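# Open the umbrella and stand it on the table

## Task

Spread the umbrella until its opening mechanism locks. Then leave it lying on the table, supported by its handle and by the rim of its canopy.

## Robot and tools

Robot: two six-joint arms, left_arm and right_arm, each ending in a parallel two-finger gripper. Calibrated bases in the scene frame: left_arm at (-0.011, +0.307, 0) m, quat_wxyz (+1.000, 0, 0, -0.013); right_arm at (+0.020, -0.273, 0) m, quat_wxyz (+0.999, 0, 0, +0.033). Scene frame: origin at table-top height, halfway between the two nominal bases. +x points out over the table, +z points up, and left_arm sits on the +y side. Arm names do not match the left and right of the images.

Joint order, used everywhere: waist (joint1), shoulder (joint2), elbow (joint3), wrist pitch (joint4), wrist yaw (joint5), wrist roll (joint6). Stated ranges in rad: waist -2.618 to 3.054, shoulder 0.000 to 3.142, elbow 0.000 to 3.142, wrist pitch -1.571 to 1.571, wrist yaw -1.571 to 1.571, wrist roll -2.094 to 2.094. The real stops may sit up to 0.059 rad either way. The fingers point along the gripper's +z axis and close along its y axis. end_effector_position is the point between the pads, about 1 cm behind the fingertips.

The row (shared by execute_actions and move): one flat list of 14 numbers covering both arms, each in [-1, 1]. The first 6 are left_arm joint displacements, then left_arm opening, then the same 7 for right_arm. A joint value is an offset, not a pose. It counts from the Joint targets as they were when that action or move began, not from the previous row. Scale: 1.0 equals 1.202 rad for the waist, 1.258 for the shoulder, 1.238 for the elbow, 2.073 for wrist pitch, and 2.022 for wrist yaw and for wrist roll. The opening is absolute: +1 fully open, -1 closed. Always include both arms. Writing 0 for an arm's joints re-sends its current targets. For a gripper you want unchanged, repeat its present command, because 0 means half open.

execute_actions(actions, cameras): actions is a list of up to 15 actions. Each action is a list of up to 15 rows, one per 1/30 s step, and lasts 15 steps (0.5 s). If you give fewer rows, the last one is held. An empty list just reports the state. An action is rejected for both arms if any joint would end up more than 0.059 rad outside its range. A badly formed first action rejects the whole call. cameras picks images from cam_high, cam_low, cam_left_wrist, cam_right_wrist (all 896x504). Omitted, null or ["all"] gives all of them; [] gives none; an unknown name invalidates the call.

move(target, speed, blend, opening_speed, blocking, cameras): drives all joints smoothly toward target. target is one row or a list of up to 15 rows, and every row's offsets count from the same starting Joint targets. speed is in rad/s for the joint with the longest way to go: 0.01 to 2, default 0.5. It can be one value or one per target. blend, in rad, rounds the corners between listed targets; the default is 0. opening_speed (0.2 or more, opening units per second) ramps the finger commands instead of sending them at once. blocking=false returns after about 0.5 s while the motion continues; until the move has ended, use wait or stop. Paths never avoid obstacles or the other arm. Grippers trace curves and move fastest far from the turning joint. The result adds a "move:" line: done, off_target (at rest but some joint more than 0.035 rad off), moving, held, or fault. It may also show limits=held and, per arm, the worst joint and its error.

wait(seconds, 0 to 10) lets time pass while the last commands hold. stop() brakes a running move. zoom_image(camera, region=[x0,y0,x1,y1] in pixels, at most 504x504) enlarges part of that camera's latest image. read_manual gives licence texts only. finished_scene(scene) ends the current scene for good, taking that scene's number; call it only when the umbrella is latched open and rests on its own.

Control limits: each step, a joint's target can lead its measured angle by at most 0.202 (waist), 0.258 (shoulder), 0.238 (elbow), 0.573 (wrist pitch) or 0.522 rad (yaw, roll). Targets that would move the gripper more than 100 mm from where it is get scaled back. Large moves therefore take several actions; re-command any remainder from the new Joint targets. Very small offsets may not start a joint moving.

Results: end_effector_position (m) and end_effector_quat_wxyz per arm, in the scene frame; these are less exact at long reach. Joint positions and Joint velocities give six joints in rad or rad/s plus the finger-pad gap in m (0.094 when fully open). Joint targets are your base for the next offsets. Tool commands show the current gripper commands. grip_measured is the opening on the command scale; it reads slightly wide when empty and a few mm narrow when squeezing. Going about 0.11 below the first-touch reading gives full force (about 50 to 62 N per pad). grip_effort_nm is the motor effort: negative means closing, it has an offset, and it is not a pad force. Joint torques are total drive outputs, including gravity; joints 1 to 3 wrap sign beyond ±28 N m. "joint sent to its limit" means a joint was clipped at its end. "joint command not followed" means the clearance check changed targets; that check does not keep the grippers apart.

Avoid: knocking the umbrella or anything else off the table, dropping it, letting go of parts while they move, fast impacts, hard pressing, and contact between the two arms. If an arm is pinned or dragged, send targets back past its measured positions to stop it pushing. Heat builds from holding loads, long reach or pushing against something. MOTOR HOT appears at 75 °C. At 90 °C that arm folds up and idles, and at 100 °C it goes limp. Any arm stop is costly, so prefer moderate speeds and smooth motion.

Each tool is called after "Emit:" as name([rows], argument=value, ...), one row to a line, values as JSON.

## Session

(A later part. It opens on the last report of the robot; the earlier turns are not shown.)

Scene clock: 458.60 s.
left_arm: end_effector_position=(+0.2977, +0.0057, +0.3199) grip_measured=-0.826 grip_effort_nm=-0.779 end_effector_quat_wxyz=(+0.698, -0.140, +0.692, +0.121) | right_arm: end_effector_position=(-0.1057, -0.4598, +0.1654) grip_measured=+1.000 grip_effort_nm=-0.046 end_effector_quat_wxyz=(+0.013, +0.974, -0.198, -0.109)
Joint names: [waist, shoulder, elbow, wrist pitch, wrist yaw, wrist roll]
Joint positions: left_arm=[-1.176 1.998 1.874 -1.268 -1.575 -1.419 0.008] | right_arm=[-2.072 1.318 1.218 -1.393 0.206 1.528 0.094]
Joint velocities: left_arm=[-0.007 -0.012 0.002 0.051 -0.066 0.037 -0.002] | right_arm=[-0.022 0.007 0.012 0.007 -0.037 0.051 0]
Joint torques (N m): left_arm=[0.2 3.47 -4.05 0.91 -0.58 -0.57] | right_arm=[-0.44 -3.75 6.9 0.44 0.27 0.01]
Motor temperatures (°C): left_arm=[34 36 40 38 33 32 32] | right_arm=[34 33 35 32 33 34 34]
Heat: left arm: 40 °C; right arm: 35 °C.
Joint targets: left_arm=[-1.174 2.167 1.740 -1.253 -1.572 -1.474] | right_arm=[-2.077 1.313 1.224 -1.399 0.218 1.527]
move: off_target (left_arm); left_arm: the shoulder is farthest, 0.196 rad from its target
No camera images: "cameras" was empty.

Emit:
execute_actions(actions=[], cameras=["cam_low", "cam_high"])

Emit:
zoom_image(camera="cam_low", region=[400, 100, 720, 350])

Emit:
zoom_image(camera="cam_high", region=[360, 0, 640, 320])

Scene clock: 483.77 s.
left_arm: end_effector_position=(+0.2978, +0.0053, +0.3199) grip_measured=-0.826 grip_effort_nm=-0.803 end_effector_quat_wxyz=(+0.698, -0.139, +0.692, +0.121) | right_arm: end_effector_position=(-0.1057, -0.4598, +0.1654) grip_measured=+1.000 grip_effort_nm=-0.042 end_effector_quat_wxyz=(+0.013, +0.974, -0.198, -0.109)
Joint names: [waist, shoulder, elbow, wrist pitch, wrist yaw, wrist roll]
Joint positions: left_arm=[-1.176 1.998 1.874 -1.262 -1.575 -1.413 0.008] | right_arm=[-2.072 1.318 1.218 -1.393 0.206 1.528 0.094]
Joint velocities: left_arm=[-0.002 -0.002 -0.012 0.037 -0.007 -0.037 -0.004] | right_arm=[-0.017 -0.027 -0.002 -0.007 -0.022 -0.022 0]
Joint torques (N m): left_arm=[0.17 3.43 -4.04 0.87 -0.58 -0.62] | right_arm=[-0.46 -3.75 6.87 0.46 0.28 0.02]
Motor temperatures (°C): left_arm=[34 36 40 37 33 32 32] | right_arm=[34 33 35 32 33 34 34]
Heat: left arm: 40 °C; right arm: 35 °C.
Joint targets: left_arm=[-1.174 2.166 1.740 -1.253 -1.572 -1.474] | right_arm=[-2.077 1.313 1.224 -1.399 0.218 1.527]
Tool commands: left_gripper/opening=-0.83 right_gripper/opening=+1.0
Images, in order (width x height): cam_high 896x504, cam_low 896x504.

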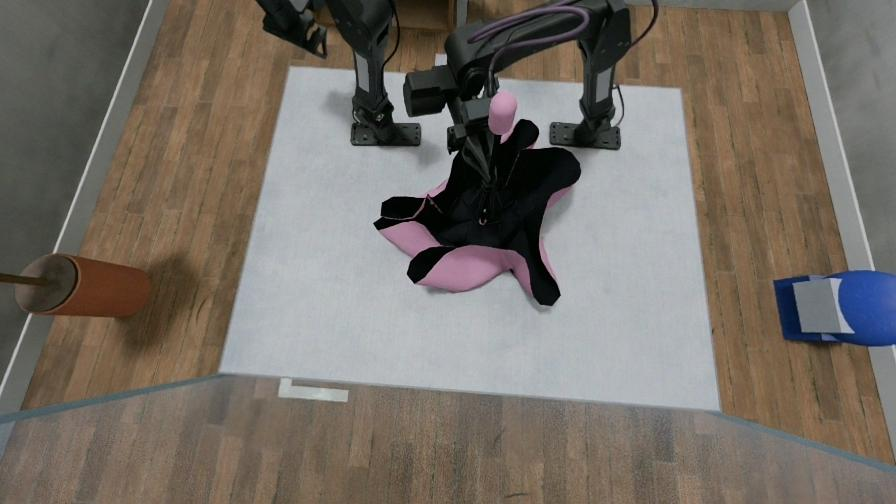

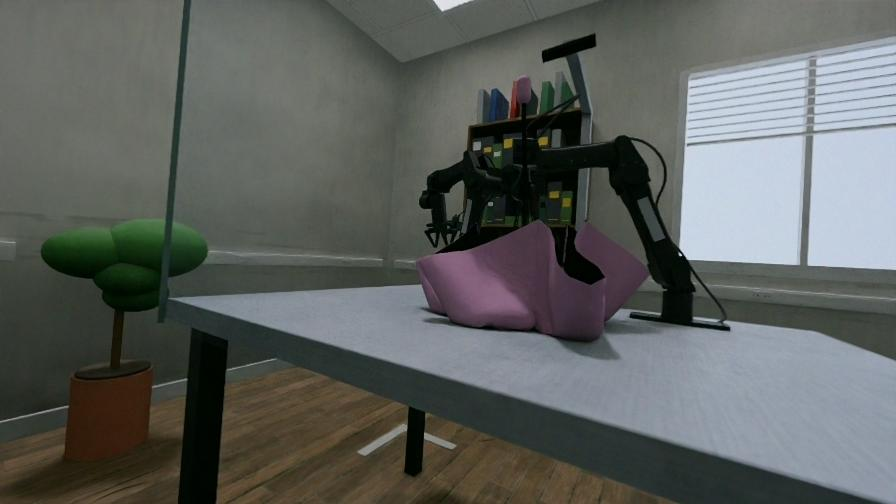

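Scaled by 1.575 from the camera's 896x504 image, which has a finer 1280x720 frame.

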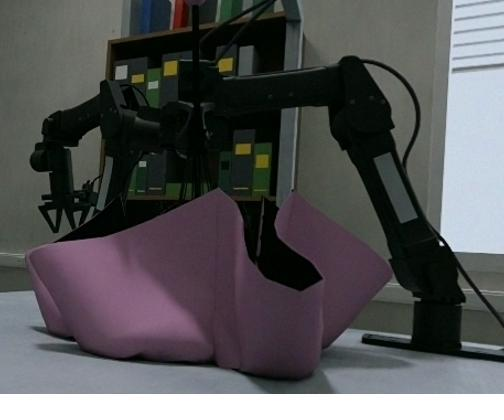

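Scaled by 1.575 from the camera's 896x504 image, which has a finer 1280x720 frame.

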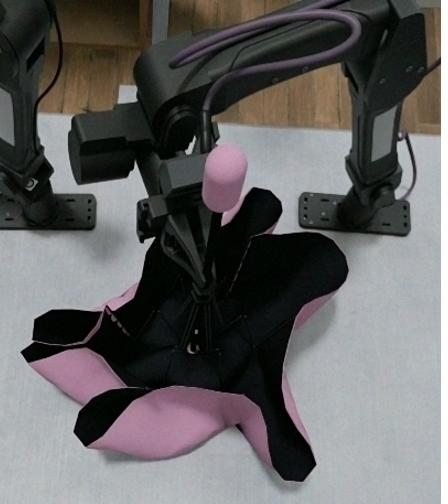

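Emit:
zoom_image(camera="cam_low", region=[480, 60, 620, 240])

Scaled by 2.800 from the camera's 896x504 image, which has a finer 1280x720 frame.

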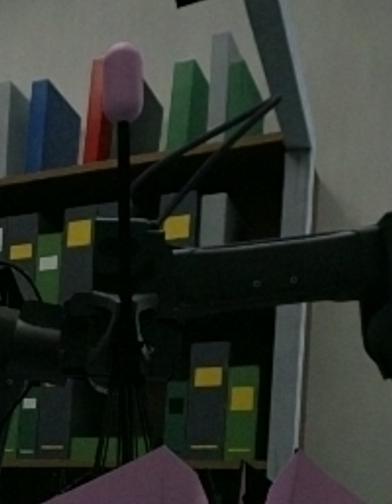

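Emit:
move(target=[0,-0.132,0.121,-0.0241,0,-0.003,-0.95,0,0,0,0,0,0,1.0], speed=0.4, cameras=[])

Scene clock: 523.20 s.
left_arm: end_effector_position=(+0.2960, +0.0101, +0.3265) grip_measured=-0.849 grip_effort_nm=-1.028 end_effector_quat_wxyz=(+0.697, -0.135, +0.693, +0.125) | right_arm: end_effector_position=(-0.1057, -0.4598, +0.1654) grip_measured=+1.000 grip_effort_nm=-0.042 end_effector_quat_wxyz=(+0.013, +0.974, -0.198, -0.109)
Joint names: [waist, shoulder, elbow, wrist pitch, wrist yaw, wrist roll]
Joint positions: left_arm=[-1.176 1.99 1.891 -1.323 -1.575 -1.437 0.007] | right_arm=[-2.072 1.318 1.218 -1.393 0.206 1.528 0.094]
Joint velocities: left_arm=[0.007 0.002 -0.002 -0.022 0.007 -0.022 0] | right_arm=[0.032 -0.022 -0.022 -0.022 -0.007 0.022 0]
Joint torques (N m): left_arm=[0.17 -8.03 6.41 0.93 -0.59 -0.41] | right_arm=[-0.47 -3.75 6.9 0.45 0.27 0.01]
Motor temperatures (°C): left_arm=[34 36 40 37 33 32 33] | right_arm=[34 33 35 32 33 34 34]
Heat: left arm: 40 °C; right arm: 35 °C.
Joint targets: left_arm=[-1.174 2.000 1.890 -1.303 -1.572 -1.480] | right_arm=[-2.077 1.313 1.224 -1.399 0.218 1.527]
move: off_target (left_arm); left_arm: the wrist roll is farthest, 0.043 rad from its target
No camera images: "cameras" was empty.

Emit:
move([
  [0,0.0344,0.2181,-0.1119,0,0.0155,-0.95,0,0,0,0,0,0,1.0],
  [-0.0461,-0.1831,-0.0937,-0.0723,0,-0.0017,-0.95,0,0,0,0,0,0,1.0],
  [-0.0461,-0.1971,-0.2334,-0.013,0,-0.0017,-0.95,0,0,0,0,0,0,1.0],
], speed=[0.35, 0.35, 0.2], blend=0.03, cameras=["cam_high"])

Emit:
zoom_image(camera="cam_high", region=[360, 0, 640, 320])

Scene clock: 529.23 s.
left_arm: end_effector_position=(+0.2636, +0.0501, +0.3261) grip_measured=-0.852 grip_effort_nm=-1.028 end_effector_quat_wxyz=(+0.691, -0.111, +0.705, +0.115) | right_arm: end_effector_position=(-0.1057, -0.4598, +0.1654) grip_measured=+1.000 grip_effort_nm=-0.042 end_effector_quat_wxyz=(+0.013, +0.974, -0.198, -0.109)
Joint names: [waist, shoulder, elbow, wrist pitch, wrist yaw, wrist roll]
Joint positions: left_arm=[-1.222 1.774 1.622 -1.338 -1.551 -1.48 0.007] | right_arm=[-2.072 1.318 1.218 -1.393 0.206 1.528 0.094]
Joint velocities: left_arm=[0.017 -0.012 -0.007 -0.007 0.022 -0.051 0] | right_arm=[-0.007 0.007 -0.002 -0.022 -0.007 0.051 0]
Joint torques (N m): left_arm=[-0.54 -8.75 4.79 0.71 -0.8 0.01] | right_arm=[-0.44 -3.77 6.91 0.46 0.26 0.01]
Motor temperatures (°C): left_arm=[34 36 40 37 33 32 33] | right_arm=[34 33 35 32 33 34 34]
Heat: left arm: 40 °C; right arm: 35 °C.
Joint targets: left_arm=[-1.229 1.753 1.601 -1.330 -1.572 -1.483] | right_arm=[-2.077 1.313 1.224 -1.399 0.218 1.527]
move: done
Images, in order (width x height): cam_high 896x504.

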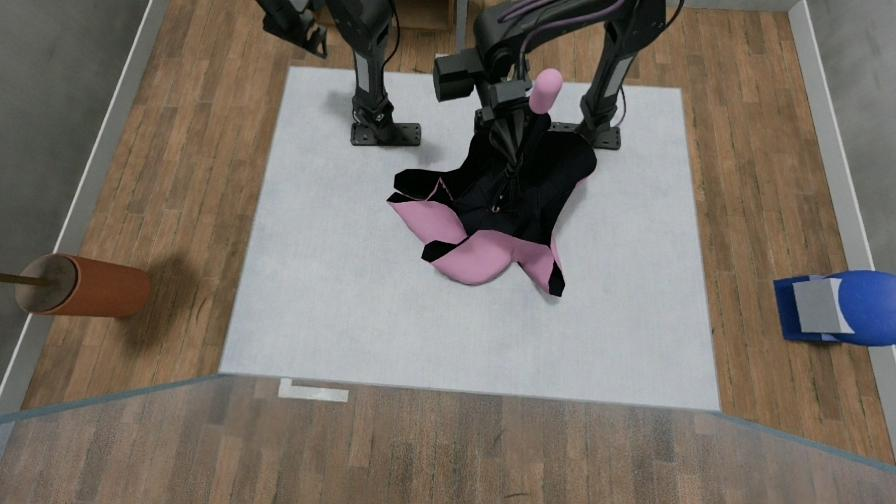

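Scaled by 1.575 from the camera's 896x504 image, which has a finer 1280x720 frame.

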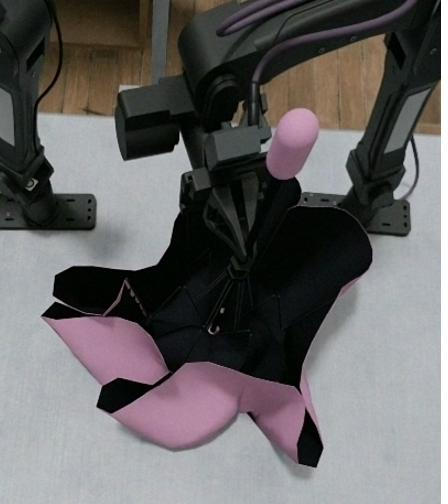

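Emit:
move(target=[0,-0.0032,-0.0573,0.0314,0,0,-0.95,0,0,0,0,0,0,1.0], speed=0.15, cameras=[])

Scene clock: 539.30 s.
left_arm: end_effector_position=(+0.2620, +0.0551, +0.3256) grip_measured=-0.852 grip_effort_nm=-1.038 end_effector_quat_wxyz=(+0.700, -0.120, +0.696, +0.108) | right_arm: end_effector_position=(-0.1057, -0.4598, +0.1654) grip_measured=+1.000 grip_effort_nm=-0.046 end_effector_quat_wxyz=(+0.013, +0.974, -0.198, -0.109)
Joint names: [waist, shoulder, elbow, wrist pitch, wrist yaw, wrist roll]
Joint positions: left_arm=[-1.222 1.744 1.568 -1.282 -1.574 -1.475 0.007] | right_arm=[-2.072 1.318 1.218 -1.393 0.206 1.528 0.094]
Joint velocities: left_arm=[-0.002 -0.007 0.007 -0.081 0.037 -0.037 0.001] | right_arm=[-0.007 -0.007 0.002 -0.007 -0.037 -0.081 0]
Joint torques (N m): left_arm=[-0.53 -6.6 3.59 0.85 -0.59 -0.05] | right_arm=[-0.44 -3.77 6.89 0.44 0.27 0.02]
Motor temperatures (°C): left_arm=[34 37 40 36 33 32 33] | right_arm=[34 33 35 32 33 34 34]
Heat: left arm: 40 °C; right arm: 35 °C.
Joint targets: left_arm=[-1.229 1.749 1.530 -1.265 -1.571 -1.483] | right_arm=[-2.077 1.313 1.224 -1.399 0.218 1.527]
move: off_target (left_arm); left_arm: the elbow is farthest, 0.038 rad from its target
No camera images: "cameras" was empty.

Emit:
execute_actions([
  [[0,0,0,0,0,0,-0.83,0,0,0,0,0,0,1.0],[0,0,0,0,0,0,-0.83,0,0,0,0,0,0,1.0],[0,0,0,0,0,0,-0.83,0,0,0,0,0,0,1.0],[0,0.10,-0.08,0,0,0,-0.83,0,0,0,0,0,0,1.0],[0,0.2067,-0.1696,0.01,0,0,-0.83,0,0,0,0,0,0,1.0],[0,0.2067,-0.1696,0.02,0,0,-0.83,0,0,0,0,0,0,1.0],[0,0.2067,-0.1696,0.03,0,0,-0.83,0,0,0,0,0,0,1.0],[0,0.2067,-0.1696,0.04,0,0,-0.83,0,0,0,0,0,0,1.0],[0,0.2067,-0.1696,0.05,0,0,-0.83,0,0,0,0,0,0,1.0],[0,0.2067,-0.1696,0.06,0,0,-0.83,0,0,0,0,0,0,1.0],[0,0.2067,-0.1696,0.07,0,0,-0.83,0,0,0,0,0,0,1.0]],
], cameras=["cam_high"])

Scene clock: 544.73 s.
left_arm: end_effector_position=(+0.2684, +0.0375, +0.2961) grip_measured=-0.829 grip_effort_nm=-0.852 end_effector_quat_wxyz=(+0.700, -0.120, +0.695, +0.108) | right_arm: end_effector_position=(-0.1057, -0.4598, +0.1654) grip_measured=+1.000 grip_effort_nm=-0.037 end_effector_quat_wxyz=(+0.013, +0.974, -0.198, -0.109)
Joint names: [waist, shoulder, elbow, wrist pitch, wrist yaw, wrist roll]
Joint positions: left_arm=[-1.221 1.804 1.521 -1.128 -1.575 -1.429 0.008] | right_arm=[-2.072 1.318 1.218 -1.393 0.206 1.528 0.094]
Joint velocities: left_arm=[-0.007 -0.007 -0.007 -0.066 -0.095 0.022 -0.003] | right_arm=[0.007 0.002 -0.002 -0.051 -0.081 -0.022 0]
Joint torques (N m): left_arm=[-0.57 5.37 -7.02 0.76 -0.58 -0.56] | right_arm=[-0.43 -3.79 6.94 0.46 0.29 0.02]
Motor temperatures (°C): left_arm=[34 37 40 36 33 32 33] | right_arm=[34 33 35 32 33 34 34]
Heat: left arm: 40 °C; right arm: 35 °C.
Joint targets: left_arm=[-1.228 1.977 1.352 -1.127 -1.572 -1.479] | right_arm=[-2.077 1.313 1.224 -1.399 0.218 1.527]
Images, in order (width x height): cam_high 896x504.

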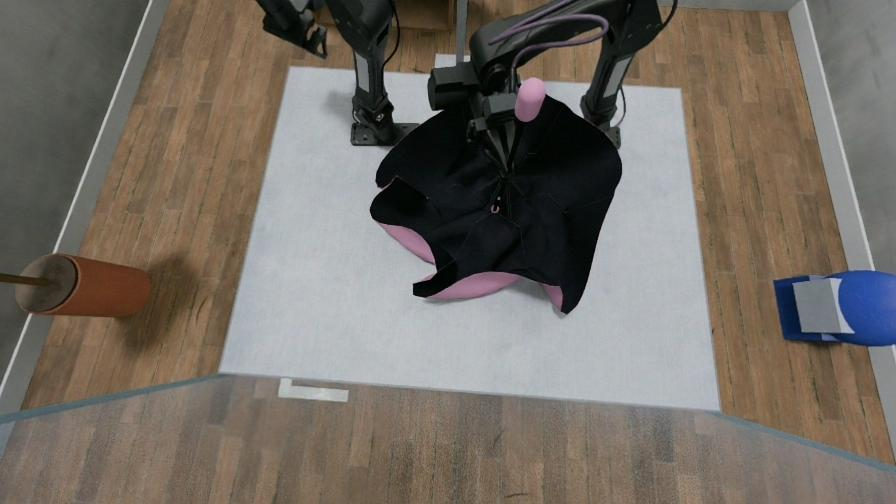

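Emit:
execute_actions([
  [[0,0.01,-0.03,0.006,0,0,-0.83,0,0,0,0,0,0,1.0],[0,0.02,-0.06,0.012,0,0,-0.83,0,0,0,0,0,0,1.0],[0,0.03,-0.09,0.02,0,0,-0.83,0,0,0,0,0,0,1.0],[0,0.03,-0.11,0.03,0,0,-0.83,0,0,0,0,0,0,1.0],[0,0.03,-0.13,0.04,0,0,-0.83,0,0,0,0,0,0,1.0],[0,0.03,-0.15,0.05,0,0,-0.83,0,0,0,0,0,0,1.0],[0,0.03,-0.17,0.06,0,0,-0.83,0,0,0,0,0,0,1.0],[0,0.03,-0.18,0.07,0,0,-0.83,0,0,0,0,0,0,1.0],[0,0.03,-0.19,0.08,0,0,-0.83,0,0,0,0,0,0,1.0],[0,0.03,-0.20,0.09,0,0,-0.83,0,0,0,0,0,0,1.0]],
], cameras=["cam_high"])

Scene clock: 549.83 s.
left_arm: end_effector_position=(+0.2710, +0.0298, +0.2949) grip_measured=-0.822 grip_effort_nm=-1.033 end_effector_quat_wxyz=(+0.702, -0.131, +0.693, +0.098) | right_arm: end_effector_position=(-0.1057, -0.4598, +0.1654) grip_measured=+1.000 grip_effort_nm=-0.037 end_effector_quat_wxyz=(+0.013, +0.974, -0.198, -0.109)
Joint names: [waist, shoulder, elbow, wrist pitch, wrist yaw, wrist roll]
Joint positions: left_arm=[-1.221 1.804 1.509 -0.994 -1.575 -1.337 0.008] | right_arm=[-2.072 1.318 1.218 -1.393 0.206 1.528 0.094]
Joint velocities: left_arm=[0.007 -0.002 -0.017 -0.007 -0.066 -0.022 0] | right_arm=[0.002 -0.007 0.007 0.051 -0.022 0.022 0]
Joint torques (N m): left_arm=[-0.44 4.4 -7.84 1.28 -0.57 -1.29] | right_arm=[-0.47 -3.73 6.89 0.45 0.27 0.02]
Motor temperatures (°C): left_arm=[34 37 40 36 33 32 33] | right_arm=[34 33 35 32 33 34 34]
Heat: left arm: 40 °C; right arm: 35 °C.
Joint targets: left_arm=[-1.226 1.966 1.328 -0.959 -1.573 -1.453] | right_arm=[-2.077 1.313 1.224 -1.399 0.218 1.527]
Images, in order (width x height): cam_high 896x504.

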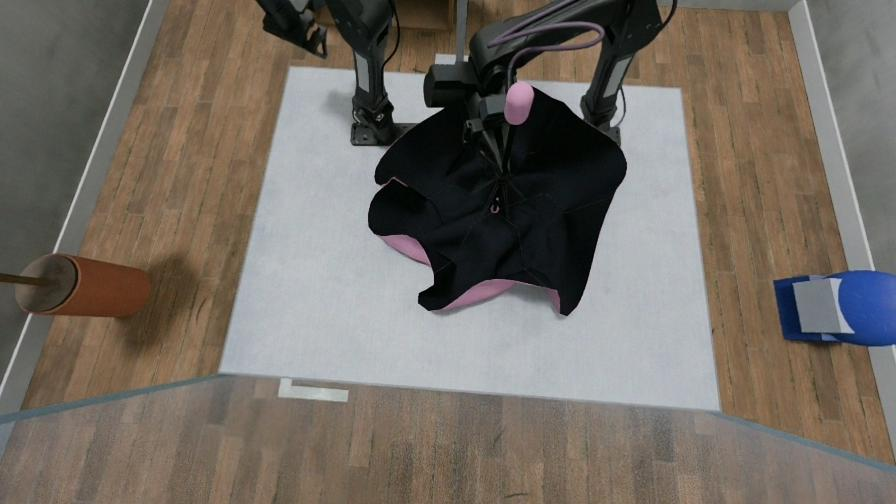

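Emit:
execute_actions([
  [[0,-0.0636,0.0646,0,0,-0.015,-0.83,0,0,0,0,0,0,1.0],[0,-0.0636,0.0646,0,0,-0.015,-0.83,0,0,0,0,0,0,1.0],[0,-0.0636,0.0646,0,0,-0.015,-0.83,0,0,0,0,0,0,1.0],[0,-0.0636,0.0646,0,0,-0.015,-0.83,0,0,0,0,0,0,1.0],[0,-0.0636,0.0646,0,0,-0.015,-0.83,0,0,0,0,0,0,1.0],[0,0.2385,-0.0242,0,0,-0.015,-0.83,0,0,0,0,0,0,1.0],[0,0.2385,-0.0485,0,0,-0.015,-0.83,0,0,0,0,0,0,1.0],[0,0.2385,-0.0808,0.01,0,-0.015,-0.83,0,0,0,0,0,0,1.0],[0,0.2385,-0.1131,0.02,0,-0.015,-0.83,0,0,0,0,0,0,1.0],[0,0.2385,-0.1454,0.03,0,-0.015,-0.83,0,0,0,0,0,0,1.0],[0,0.2385,-0.1777,0.04,0,-0.015,-0.83,0,0,0,0,0,0,1.0],[0,0.2385,-0.2019,0.05,0,-0.015,-0.83,0,0,0,0,0,0,1.0],[0,0.2385,-0.2019,0.06,0,-0.015,-0.83,0,0,0,0,0,0,1.0],[0,0.2385,-0.2019,0.07,0,-0.015,-0.83,0,0,0,0,0,0,1.0]],
], cameras=["cam_high"])

Scene clock: 561.73 s.
left_arm: end_effector_position=(+0.2743, +0.0269, +0.2944) grip_measured=-0.798 grip_effort_nm=-1.048 end_effector_quat_wxyz=(+0.703, -0.148, +0.690, +0.085) | right_arm: end_effector_position=(-0.1057, -0.4598, +0.1654) grip_measured=+1.000 grip_effort_nm=-0.042 end_effector_quat_wxyz=(+0.013, +0.974, -0.198, -0.109)
Joint names: [waist, shoulder, elbow, wrist pitch, wrist yaw, wrist roll]
Joint positions: left_arm=[-1.215 1.803 1.499 -0.903 -1.575 -1.298 0.009] | right_arm=[-2.072 1.318 1.218 -1.393 0.206 1.528 0.094]
Joint velocities: left_arm=[-0.007 -0.002 0.007 0.022 -0.037 -0.022 0] | right_arm=[-0.007 0.007 -0.017 0.022 0.051 -0.037 0]
Joint torques (N m): left_arm=[-0.68 4.89 -6.05 1.43 -0.56 -1.48] | right_arm=[-0.46 -3.77 6.9 0.45 0.26 0.02]
Motor temperatures (°C): left_arm=[34 36 40 37 33 33 33] | right_arm=[34 33 35 32 33 34 34]
Heat: left arm: 40 °C; right arm: 35 °C.
Joint targets: left_arm=[-1.223 1.972 1.338 -0.862 -1.573 -1.433] | right_arm=[-2.077 1.313 1.224 -1.399 0.218 1.527]
Images, in order (width x height): cam_high 896x504.

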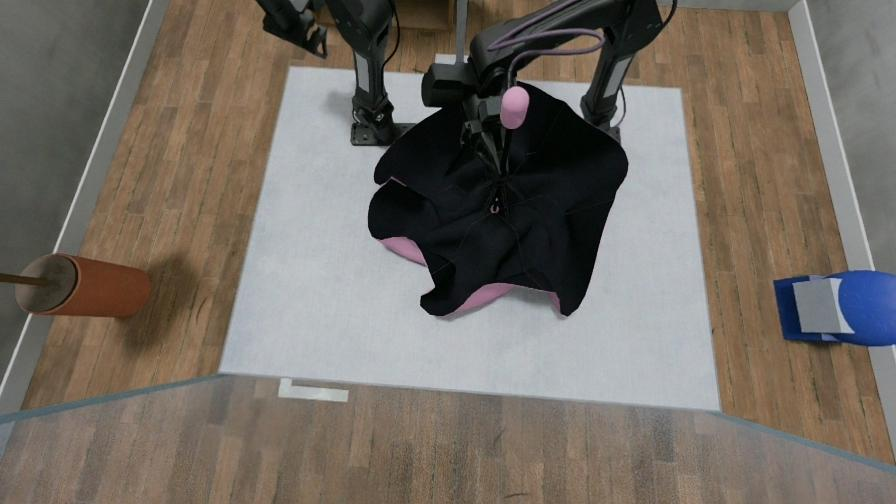

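Emit:
move(target=[-0.005,-0.0254,-0.0307,-0.1582,0,-0.0247,-0.82,0,0,0,0,0,0,1.0], speed=0.6, cameras=["cam_low"])

Scene clock: 568.60 s.
left_arm: end_effector_position=(+0.2675, +0.0466, +0.2452) grip_measured=-0.815 grip_effort_nm=-0.281 end_effector_quat_wxyz=(+0.691, -0.074, +0.702, +0.158) | right_arm: end_effector_position=(-0.1057, -0.4598, +0.1654) grip_measured=+1.000 grip_effort_nm=-0.027 end_effector_quat_wxyz=(+0.013, +0.974, -0.198, -0.109)
Joint names: [waist, shoulder, elbow, wrist pitch, wrist yaw, wrist roll]
Joint positions: left_arm=[-1.215 1.854 1.384 -1.144 -1.575 -1.494 0.009] | right_arm=[-2.072 1.318 1.218 -1.393 0.206 1.528 0.094]
Joint velocities: left_arm=[-0.007 -0.017 -0.002 0.022 -0.022 0.007 -0.002] | right_arm=[-0.012 0.002 0.012 -0.051 -0.007 -0.037 0]
Joint torques (N m): left_arm=[-1.2 -1.47 -0.31 -0.03 -0.6 0.15] | right_arm=[-0.4 -3.75 6.84 0.45 0.26 0.01]
Motor temperatures (°C): left_arm=[34 36 40 37 33 33 33] | right_arm=[34 33 35 32 33 34 34]
Heat: left arm: 40 °C; right arm: 35 °C.
Joint targets: left_arm=[-1.229 1.940 1.300 -1.190 -1.573 -1.483] | right_arm=[-2.077 1.313 1.224 -1.399 0.218 1.527]
move: off_target (left_arm); left_arm: the shoulder is farthest, 0.086 rad from its target
Images, in order (width x height): cam_low 896x504.

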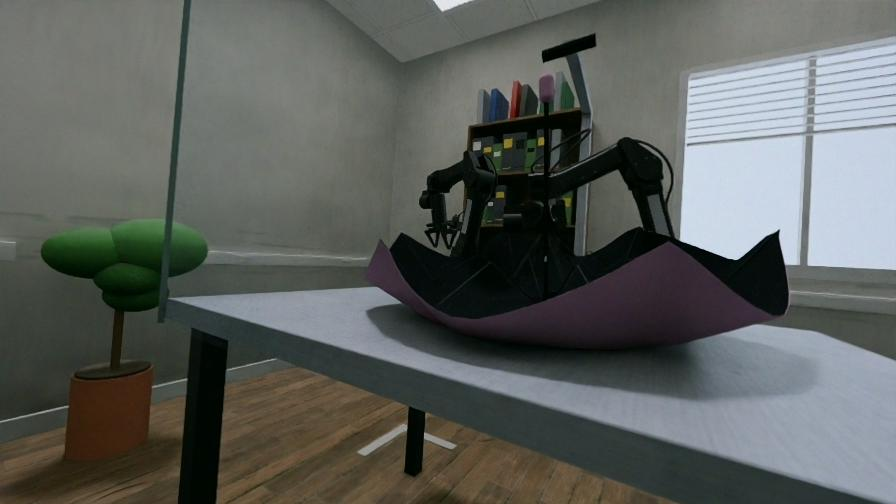

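Emit:
move([
  [0,0.0159,-0.0969,0.1158,0,0,-0.82,0,0,0,0,0,0,1.0],
  [0,0.0477,-0.1858,0.1881,0,0,-0.82,0,0,0,0,0,0,1.0],
], speed=0.4, blend=0.02, cameras=["cam_low"])

Scene clock: 574.80 s.
left_arm: end_effector_position=(+0.2661, +0.0507, +0.1876) grip_measured=-0.815 grip_effort_nm=-0.276 end_effector_quat_wxyz=(+0.698, -0.109, +0.697, +0.124) | right_arm: end_effector_position=(-0.1057, -0.4598, +0.1654) grip_measured=+1.000 grip_effort_nm=-0.037 end_effector_quat_wxyz=(+0.013, +0.974, -0.198, -0.109)
Joint names: [waist, shoulder, elbow, wrist pitch, wrist yaw, wrist roll]
Joint positions: left_arm=[-1.215 1.884 1.179 -0.791 -1.575 -1.476 0.009] | right_arm=[-2.072 1.318 1.218 -1.393 0.206 1.528 0.094]
Joint velocities: left_arm=[-0.007 -0.007 0.022 0.037 -0.051 0.022 0] | right_arm=[-0.017 -0.002 0.007 -0.037 0.007 -0.007 0]
Joint torques (N m): left_arm=[-1.2 0.83 -2.76 0.52 -0.6 -0.04] | right_arm=[-0.47 -3.75 6.94 0.45 0.26 0.01]
Motor temperatures (°C): left_arm=[34 36 40 36 33 33 33] | right_arm=[34 33 35 32 33 34 34]
Heat: left arm: 40 °C; right arm: 35 °C.
Joint targets: left_arm=[-1.229 2.000 1.069 -0.800 -1.573 -1.482] | right_arm=[-2.077 1.313 1.224 -1.399 0.218 1.527]
move: off_target (left_arm); left_arm: the shoulder is farthest, 0.116 rad from its target
Images, in order (width x height): cam_low 896x504.

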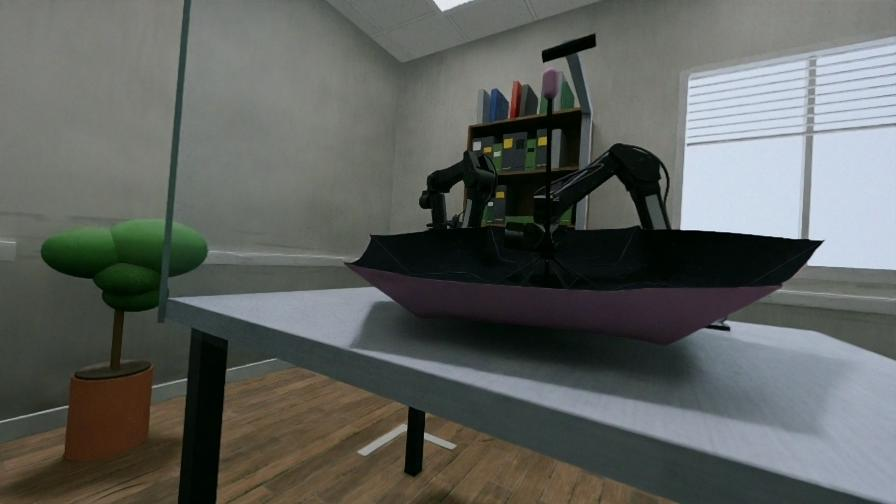

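Emit:
execute_actions([
  [[0,0.07,-0.045,0,0,0,-0.82,0,0,0,0,0,0,1.0],[0,0.1431,-0.0937,0.01,0,0,-0.82,0,0,0,0,0,0,1.0],[0,0.1431,-0.0937,0.02,0,0,-0.82,0,0,0,0,0,0,1.0],[0,0.1431,-0.0937,0.03,0,0,-0.82,0,0,0,0,0,0,1.0],[0,0.1431,-0.0937,0.04,0,0,-0.82,0,0,0,0,0,0,1.0],[0,0.1431,-0.0937,0.05,0,0,-0.82,0,0,0,0,0,0,1.0],[0,0.1431,-0.0937,0.06,0,0,-0.82,0,0,0,0,0,0,1.0]],
], cameras=["cam_low"])

Scene clock: 578.27 s.
left_arm: end_effector_position=(+0.2628, +0.0499, +0.1406) grip_measured=-0.813 grip_effort_nm=-0.403 end_effector_quat_wxyz=(+0.695, -0.087, +0.700, +0.138) | right_arm: end_effector_position=(-0.1057, -0.4598, +0.1654) grip_measured=+1.000 grip_effort_nm=-0.037 end_effector_quat_wxyz=(+0.013, +0.974, -0.198, -0.109)
Joint names: [waist, shoulder, elbow, wrist pitch, wrist yaw, wrist roll]
Joint positions: left_arm=[-1.225 1.987 1.109 -0.685 -1.575 -1.491 0.009] | right_arm=[-2.072 1.318 1.218 -1.393 0.206 1.528 0.094]
Joint velocities: left_arm=[0.022 -0.012 -0.012 -0.066 0.007 -0.037 -0.001] | right_arm=[-0.012 0.002 -0.007 0.022 0.037 0.037 0]
Joint torques (N m): left_arm=[-0.29 6.53 -7.21 0.63 -0.59 0.14] | right_arm=[-0.47 -3.75 6.93 0.45 0.28 0.01]
Motor temperatures (°C): left_arm=[34 36 40 36 33 33 33] | right_arm=[34 33 35 32 33 34 34]
Heat: left arm: 40 °C; right arm: 35 °C.
Joint targets: left_arm=[-1.229 2.180 0.954 -0.675 -1.573 -1.482] | right_arm=[-2.077 1.313 1.224 -1.399 0.218 1.527]
Images, in order (width x height): cam_low 896x504.

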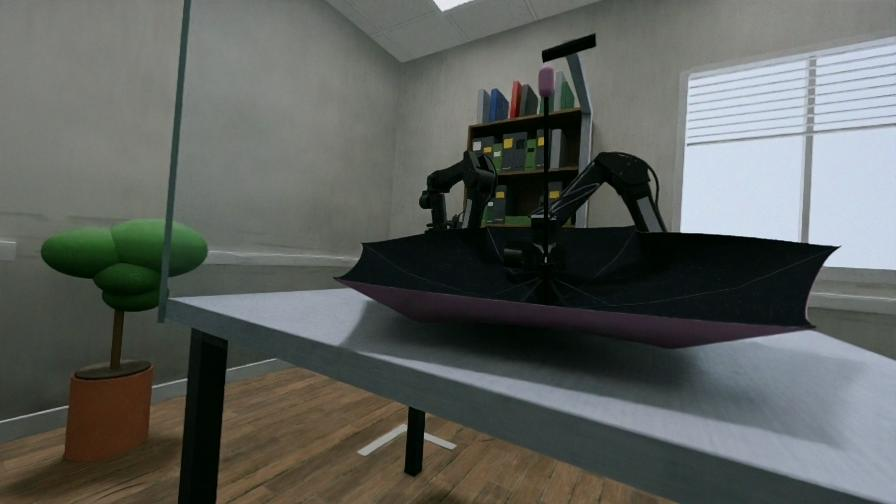

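Emit:
move([
  [0,-0.1033,0.0727,0,0,0,-0.80,0,0,0,0,0,0,1.0],
  [0,-0.2599,0.1963,-0.0733,0,0,-0.80,0,0,0,0,0,0,1.0],
  [0,-0.3084,0.336,-0.1761,0,0,-0.80,0,0,0,0,0,0,1.0],
], speed=0.4, blend=0.02, cameras=["cam_low"])

Scene clock: 584.17 s.
left_arm: end_effector_position=(+0.2617, +0.0400, +0.2231) grip_measured=-0.798 grip_effort_nm=-0.095 end_effector_quat_wxyz=(+0.662, -0.107, +0.734, +0.106) | right_arm: end_effector_position=(-0.1057, -0.4598, +0.1654) grip_measured=+1.000 grip_effort_nm=-0.037 end_effector_quat_wxyz=(+0.013, +0.974, -0.198, -0.109)
Joint names: [waist, shoulder, elbow, wrist pitch, wrist yaw, wrist roll]
Joint positions: left_arm=[-1.235 1.827 1.335 -1.008 -1.471 -1.486 0.009] | right_arm=[-2.072 1.318 1.218 -1.393 0.206 1.528 0.094]
Joint velocities: left_arm=[-0.002 0.007 0.007 -0.007 -0.037 -0.007 0] | right_arm=[0.012 0.002 -0.002 -0.037 0.037 0.007 0]
Joint torques (N m): left_arm=[0.54 -10.13 9.14 0.27 -1.59 0.09] | right_arm=[-0.47 -3.75 6.93 0.44 0.28 0.01]
Motor temperatures (°C): left_arm=[34 36 40 36 33 32 33] | right_arm=[34 33 35 32 33 34 34]
Heat: left arm: 40 °C; right arm: 35 °C.
Joint targets: left_arm=[-1.229 1.792 1.370 -1.040 -1.573 -1.482] | right_arm=[-2.077 1.313 1.224 -1.399 0.218 1.527]
move: off_target (left_arm); left_arm: the wrist yaw is farthest, 0.102 rad from its target
Images, in order (width x height): cam_low 896x504.

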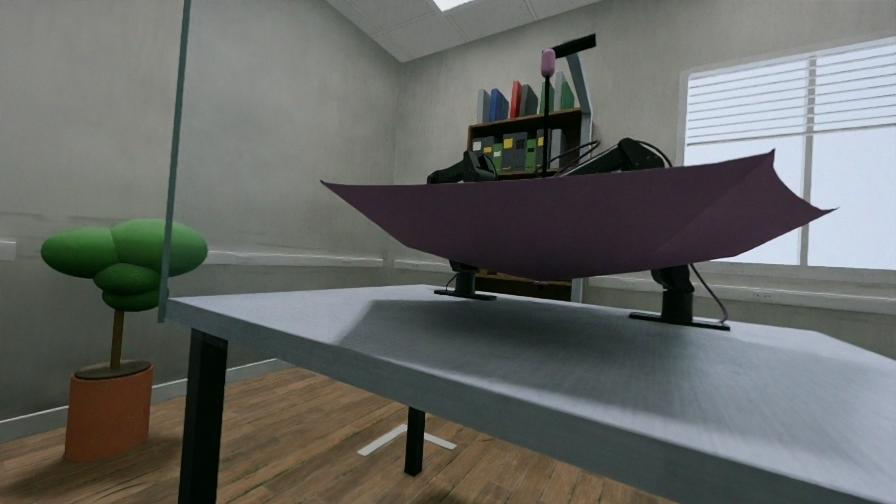

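Emit:
move([
  [0,0.0898,-0.1793,0.1544,0,0,-0.90,0,0,0,0,0,0,1.0],
  [0,0.1415,-0.2302,0.2122,0,0,-0.90,0,0,0,0,0,0,1.0],
], speed=[0.35, 0.15], cameras=[])

Scene clock: 591.80 s.
left_arm: end_effector_position=(+0.2619, +0.0424, +0.1568) grip_measured=-0.863 grip_effort_nm=-1.033 end_effector_quat_wxyz=(+0.702, -0.126, +0.695, +0.093) | right_arm: end_effector_position=(-0.1057, -0.4598, +0.1654) grip_measured=+1.000 grip_effort_nm=-0.037 end_effector_quat_wxyz=(+0.013, +0.974, -0.198, -0.109)
Joint names: [waist, shoulder, elbow, wrist pitch, wrist yaw, wrist roll]
Joint positions: left_arm=[-1.235 1.939 1.114 -0.604 -1.574 -1.477 0.006] | right_arm=[-2.072 1.318 1.218 -1.393 0.206 1.528 0.094]
Joint velocities: left_arm=[-0.007 -0.012 0.012 0.051 0.037 0.037 0.001] | right_arm=[0.017 -0.012 0.002 -0.066 -0.037 -0.022 0]
Joint torques (N m): left_arm=[0.55 -5.46 3.28 0.72 -0.6 -0.01] | right_arm=[-0.43 -3.78 6.91 0.46 0.26 0.02]
Motor temperatures (°C): left_arm=[34 36 40 36 34 32 33] | right_arm=[34 33 35 32 33 34 34]
Heat: left arm: 40 °C; right arm: 35 °C.
Joint targets: left_arm=[-1.229 1.970 1.084 -0.600 -1.573 -1.483] | right_arm=[-2.077 1.313 1.224 -1.399 0.218 1.527]
move: done
No camera images: "cameras" was empty.

Emit:
move(target=[0,0,0.004,-0.0265,0,0,-0.90,0,0,0,0,0,0,1.0], speed=0.3, cameras=["cam_high"])

Emit:
zoom_image(camera="cam_high", region=[320, 0, 700, 360])

Scene clock: 596.50 s.
left_arm: end_effector_position=(+0.2617, +0.0429, +0.1567) grip_measured=-0.863 grip_effort_nm=-1.033 end_effector_quat_wxyz=(+0.702, -0.123, +0.695, +0.096) | right_arm: end_effector_position=(-0.1057, -0.4598, +0.1654) grip_measured=+1.000 grip_effort_nm=-0.037 end_effector_quat_wxyz=(+0.013, +0.974, -0.198, -0.109)
Joint names: [waist, shoulder, elbow, wrist pitch, wrist yaw, wrist roll]
Joint positions: left_arm=[-1.235 1.939 1.114 -0.613 -1.574 -1.477 0.006] | right_arm=[-2.072 1.318 1.218 -1.393 0.206 1.528 0.094]
Joint velocities: left_arm=[-0.007 -0.002 -0.007 -0.007 0.037 -0.051 0] | right_arm=[-0.017 -0.012 -0.002 0.007 0.022 0.007 0]
Joint torques (N m): left_arm=[0.53 -5.48 3.66 0.26 -0.6 -0.02] | right_arm=[-0.43 -3.78 6.89 0.43 0.26 0.01]
Motor temperatures (°C): left_arm=[34 36 40 36 34 32 33] | right_arm=[34 33 35 32 33 34 34]
Heat: left arm: 40 °C; right arm: 35 °C.
Joint targets: left_arm=[-1.229 1.970 1.089 -0.655 -1.573 -1.482] | right_arm=[-2.077 1.313 1.224 -1.399 0.218 1.527]
move: off_target (left_arm); left_arm: the wrist pitch is farthest, 0.042 rad from its target
Images, in order (width x height): cam_high 896x504.

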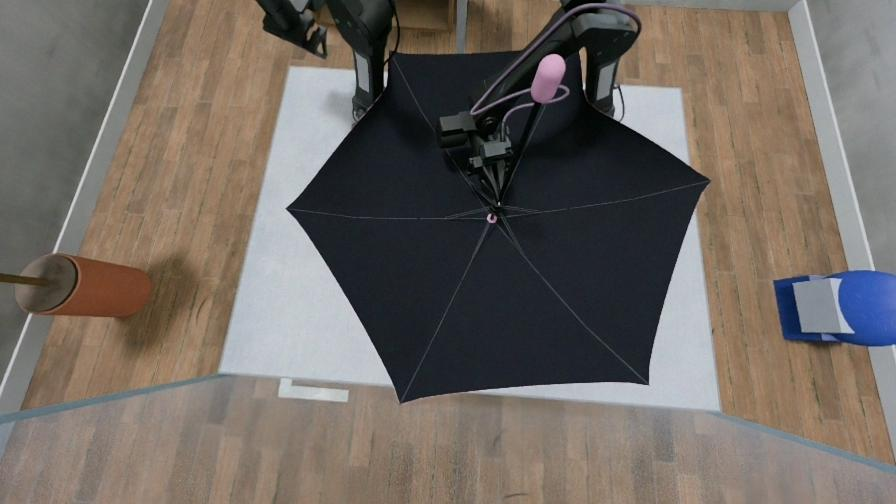

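Scaled by 1.326 from the camera's 896x504 image, which has a finer 1280x720 frame.

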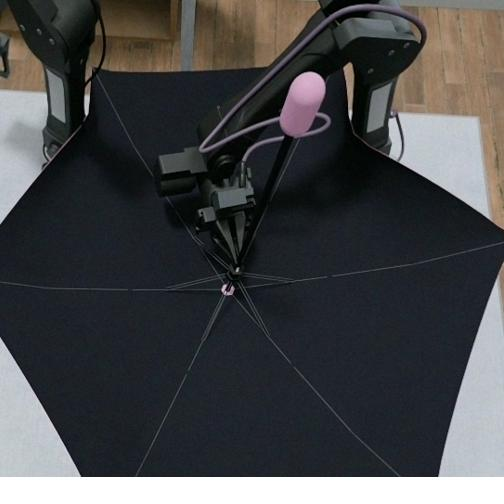

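Emit:
move([
  [0,-0.0688,0.0969,-0.0224,0,-0.0612,-0.95,0,0.15,0.1485,0,0,0,1.0],
  [0,-0.1158,0.2851,-0.0374,0,-0.0871,-0.95,0,0.3474,0.3441,0,0,0,1.0],
], speed=[0.35, 0.4], blend=0.03, cameras=["cam_low", "cam_high"])

Scene clock: 685.23 s.
left_arm: end_effector_position=(+0.2721, +0.0047, +0.2428) grip_measured=-0.863 grip_effort_nm=-1.033 end_effector_quat_wxyz=(+0.677, -0.270, +0.681, -0.068) | right_arm: end_effector_position=(-0.1501, -0.5553, +0.1648) grip_measured=+1.000 grip_effort_nm=-0.042 end_effector_quat_wxyz=(+0.003, +0.975, -0.197, -0.107)
Joint names: [waist, shoulder, elbow, wrist pitch, wrist yaw, wrist roll]
Joint positions: left_arm=[-1.238 1.855 1.411 -0.734 -1.491 -1.655 0.006] | right_arm=[-2.072 1.737 1.616 -1.394 0.206 1.528 0.094]
Joint velocities: left_arm=[0.017 -0.007 0.002 0.081 -0.007 0.037 0] | right_arm=[-0.002 -0.002 -0.017 0.037 0.037 0.081 0]
Joint torques (N m): left_arm=[0.81 -10.39 9.31 1.06 -1.37 0.01] | right_arm=[-0.42 -5.75 9.36 0.41 0.27 0.01]
Motor temperatures (°C): left_arm=[34 37 39 34 33 32 34] | right_arm=[34 33 36 32 33 34 34]
Heat: left arm: 39 °C; right arm: 36 °C.
Joint targets: left_arm=[-1.229 1.824 1.442 -0.733 -1.572 -1.659] | right_arm=[-2.077 1.750 1.650 -1.399 0.218 1.527]
move: off_target (left_arm); left_arm: the wrist yaw is farthest, 0.082 rad from its target
Images, in order (width x height): cam_high 896x504, cam_low 896x504.

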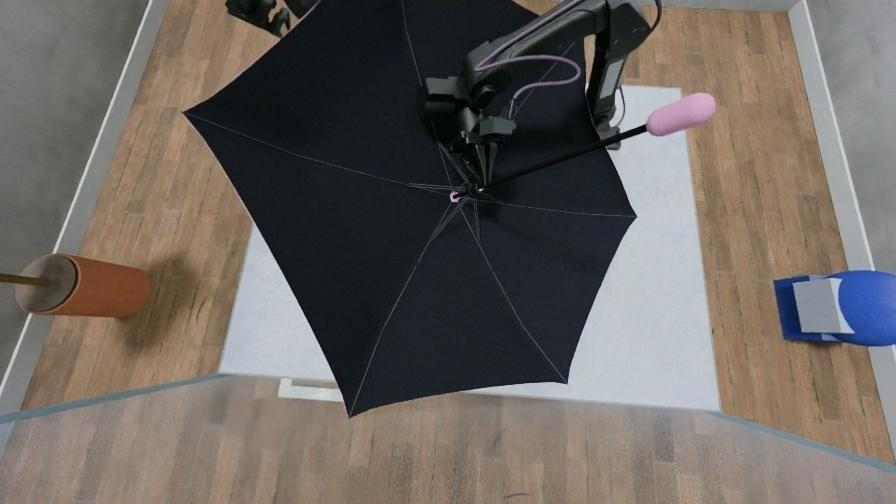

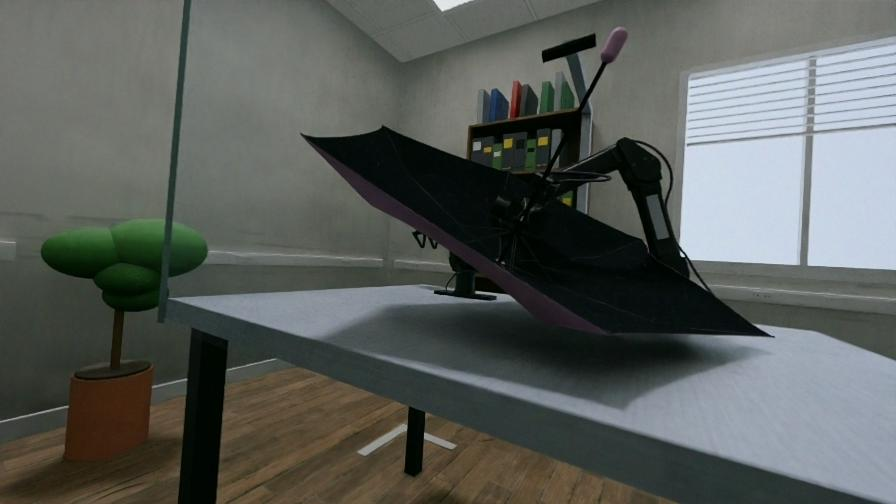

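Emit:
execute_actions(actions=[], cameras=[])

Scene clock: 698.03 s.
left_arm: end_effector_position=(+0.2721, +0.0047, +0.2428) grip_measured=-0.863 grip_effort_nm=-1.043 end_effector_quat_wxyz=(+0.677, -0.270, +0.681, -0.068) | right_arm: end_effector_position=(-0.1501, -0.5553, +0.1648) grip_measured=+1.000 grip_effort_nm=-0.032 end_effector_quat_wxyz=(+0.003, +0.975, -0.197, -0.107)
Joint names: [waist, shoulder, elbow, wrist pitch, wrist yaw, wrist roll]
Joint positions: left_arm=[-1.238 1.855 1.411 -0.734 -1.491 -1.656 0.006] | right_arm=[-2.072 1.737 1.616 -1.394 0.206 1.528 0.094]
Joint velocities: left_arm=[-0.002 0.007 -0.002 -0.022 -0.022 -0.051 0] | right_arm=[-0.012 -0.007 -0.007 -0.037 -0.037 0.066 0]
Joint torques (N m): left_arm=[0.84 -10.39 9.28 1.04 -1.37 0.01] | right_arm=[-0.46 -5.78 9.37 0.41 0.28 0.01]
Motor temperatures (°C): left_arm=[34 37 41 35 35 32 34] | right_arm=[34 33 36 32 33 34 34]
Heat: left arm: 41 °C; right arm: 36 °C.
Joint targets: left_arm=[-1.229 1.824 1.442 -0.733 -1.572 -1.659] | right_arm=[-2.077 1.750 1.650 -1.399 0.218 1.527]
Tool commands: left_gripper/opening=-0.95 right_gripper/opening=+1.0
No camera images: "cameras" was empty.

Emit:
move([
  [0,-0.0731,0.1446,0.0299,0,-0.0082,-0.95,0,0,0,0,0,0,1.0],
], speed=0.3, cameras=["cam_low"])

Scene clock: 702.60 s.
left_arm: end_effector_position=(+0.2729, +0.0078, +0.3417) grip_measured=-0.863 grip_effort_nm=-1.028 end_effector_quat_wxyz=(+0.670, -0.383, +0.607, -0.192) | right_arm: end_effector_position=(-0.1501, -0.5553, +0.1648) grip_measured=+1.000 grip_effort_nm=-0.032 end_effector_quat_wxyz=(+0.003, +0.975, -0.197, -0.107)
Joint names: [waist, shoulder, elbow, wrist pitch, wrist yaw, wrist roll]
Joint positions: left_arm=[-1.235 1.752 1.594 -0.673 -1.531 -1.673 0.006] | right_arm=[-2.072 1.737 1.616 -1.394 0.206 1.528 0.094]
Joint velocities: left_arm=[0.012 -0.007 0.022 0.125 -0.037 -0.037 -0.001] | right_arm=[-0.007 0.012 0.002 -0.007 0.022 -0.066 0]
Joint torques (N m): left_arm=[0.54 -9.01 9.35 1.41 -0.87 0.01] | right_arm=[-0.44 -5.75 9.36 0.41 0.26 0.02]
Motor temperatures (°C): left_arm=[34 37 42 35 35 32 34] | right_arm=[34 33 37 32 33 34 34]
Heat: left arm: 42 °C; right arm: 37 °C.
Joint targets: left_arm=[-1.229 1.732 1.621 -0.671 -1.573 -1.675] | right_arm=[-2.077 1.750 1.650 -1.399 0.218 1.527]
move: off_target (left_arm); left_arm: the wrist yaw is farthest, 0.041 rad from its target
Images, in order (width x height): cam_low 896x504.

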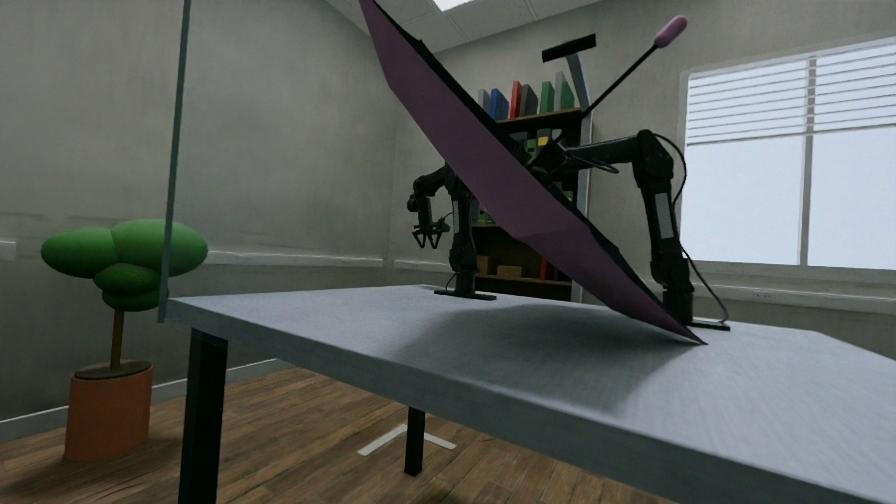

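Emit:
move([
  [0,0.0127,0.2383,0.0068,0,0.0084,-0.95,0,0,0,0,0,0,1.0],
  [0,0.0254,0.336,0.1394,0,0.0257,-0.95,0,0,0,0,0,0,1.0],
], speed=0.3, blend=0.06, cameras=["cam_high"])

Scene clock: 707.03 s.
left_arm: end_effector_position=(+0.2701, +0.0169, +0.4887) grip_measured=-0.863 grip_effort_nm=-1.043 end_effector_quat_wxyz=(+0.579, -0.559, +0.434, -0.406) | right_arm: end_effector_position=(-0.1501, -0.5553, +0.1648) grip_measured=+1.000 grip_effort_nm=-0.046 end_effector_quat_wxyz=(+0.003, +0.975, -0.197, -0.107)
Joint names: [waist, shoulder, elbow, wrist pitch, wrist yaw, wrist roll]
Joint positions: left_arm=[-1.235 1.752 2.006 -0.378 -1.56 -1.647 0.006] | right_arm=[-2.072 1.737 1.616 -1.394 0.206 1.528 0.094]
Joint velocities: left_arm=[0.012 0.002 0.002 -0.022 0.051 0.022 -0.001] | right_arm=[-0.007 0.012 -0.032 -0.007 0.095 0.037 0]
Joint torques (N m): left_arm=[0.57 -6.24 9.21 1.55 -0.23 0.32] | right_arm=[-0.42 -5.75 9.37 0.42 0.27 0.01]
Motor temperatures (°C): left_arm=[34 37 42 35 35 32 34] | right_arm=[34 34 37 32 33 34 34]
Heat: left arm: 42 °C; right arm: 37 °C.
Joint targets: left_arm=[-1.229 1.764 2.037 -0.382 -1.573 -1.623] | right_arm=[-2.077 1.750 1.650 -1.399 0.218 1.527]
move: done
Images, in order (width x height): cam_high 896x504.

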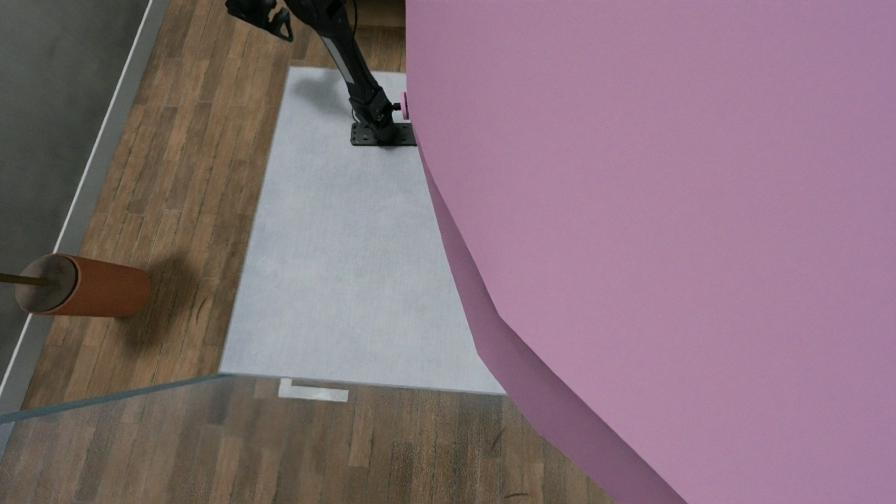

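Emit:
move([
  [0.2953,-0.0707,-0.0646,-0.0188,0,-0.0381,-0.95,0,0,0,0,0,0,1.0],
  [0.7113,-0.0489,-0.0258,-0.0178,0,-0.0875,-0.95,0,0,0,0,0,0,1.0],
], speed=0.35, blend=0.06, cameras=["cam_low"])

Scene clock: 757.07 s.
left_arm: end_effector_position=(+0.3787, +0.3370, +0.4931) grip_measured=-0.863 grip_effort_nm=-1.043 end_effector_quat_wxyz=(+0.684, -0.700, +0.103, -0.179) | right_arm: end_effector_position=(-0.1501, -0.5553, +0.1648) grip_measured=+1.000 grip_effort_nm=-0.037 end_effector_quat_wxyz=(+0.003, +0.975, -0.197, -0.107)
Joint names: [waist, shoulder, elbow, wrist pitch, wrist yaw, wrist roll]
Joint positions: left_arm=[-0.373 1.709 1.975 -0.399 -1.566 -1.813 0.006] | right_arm=[-2.072 1.737 1.616 -1.394 0.206 1.528 0.094]
Joint velocities: left_arm=[-0.022 -0.012 -0.022 0.051 -0.051 -0.022 0] | right_arm=[-0.002 0.007 -0.002 -0.007 0.007 -0.037 0]
Joint torques (N m): left_arm=[-0.06 -7.13 9.02 1.41 -0.19 0.22] | right_arm=[-0.47 -5.76 9.37 0.4 0.27 0.01]
Motor temperatures (°C): left_arm=[34 37 42 37 33 32 34] | right_arm=[34 34 38 32 33 34 34]
Heat: left arm: 42 °C; right arm: 38 °C.
Joint targets: left_arm=[-0.374 1.702 2.006 -0.419 -1.573 -1.800] | right_arm=[-2.077 1.750 1.650 -1.399 0.218 1.527]
move: done
Images, in order (width x height): cam_low 896x504.

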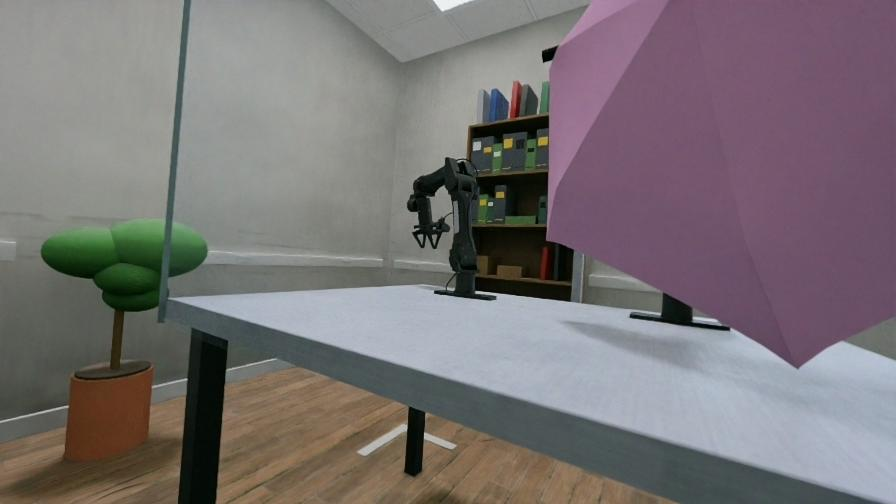

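Emit:
move([
  [0.0582,-0.0715,-0.2334,0.1766,0,-0.0742,-0.95,0,0,0,0,0,0,1.0],
  [0.1248,-0.1526,-0.5493,0.4018,0,-0.1236,-0.95,0,0,0,0,0,0,1.0],
  [0.1705,-0.1701,-0.8134,0.6189,0,-0.1385,-0.95,0,0,0,0,0,0,1.0],
], speed=0.4, blend=0.06, cameras=["cam_low"])

Scene clock: 766.13 s.
left_arm: end_effector_position=(+0.3341, +0.4191, +0.3390) grip_measured=-0.862 grip_effort_nm=-1.038 end_effector_quat_wxyz=(-0.610, +0.669, +0.229, +0.357) | right_arm: end_effector_position=(-0.1501, -0.5553, +0.1648) grip_measured=+1.000 grip_effort_nm=-0.042 end_effector_quat_wxyz=(+0.003, +0.975, -0.197, -0.107)
Joint names: [waist, shoulder, elbow, wrist pitch, wrist yaw, wrist roll]
Joint positions: left_arm=[-0.175 1.52 1.01 0.861 -1.572 -2.08 0.006] | right_arm=[-2.072 1.737 1.616 -1.394 0.206 1.528 0.094]
Joint velocities: left_arm=[-0.002 -0.002 -0.017 0.037 -0.051 0.051 0] | right_arm=[-0.012 -0.002 -0.002 0.022 -0.095 -0.051 0]
Joint torques (N m): left_arm=[0.57 -7.83 6.05 1.42 0.17 0.04] | right_arm=[-0.42 -5.75 9.37 0.41 0.27 0.02]
Motor temperatures (°C): left_arm=[34 37 42 37 33 32 34] | right_arm=[34 34 38 32 33 34 34]
Heat: left arm: 42 °C; right arm: 38 °C.
Joint targets: left_arm=[-0.169 1.489 0.998 0.864 -1.573 -2.080] | right_arm=[-2.077 1.750 1.650 -1.399 0.218 1.527]
move: done
Images, in order (width x height): cam_low 896x504.

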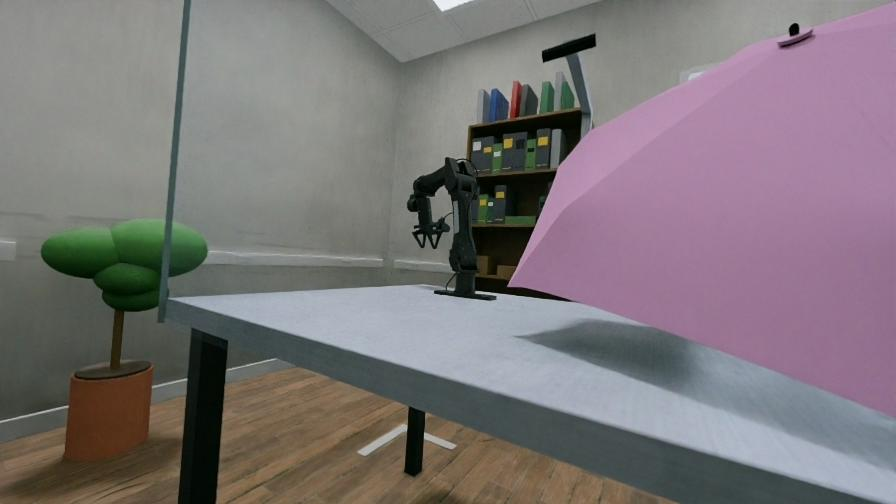

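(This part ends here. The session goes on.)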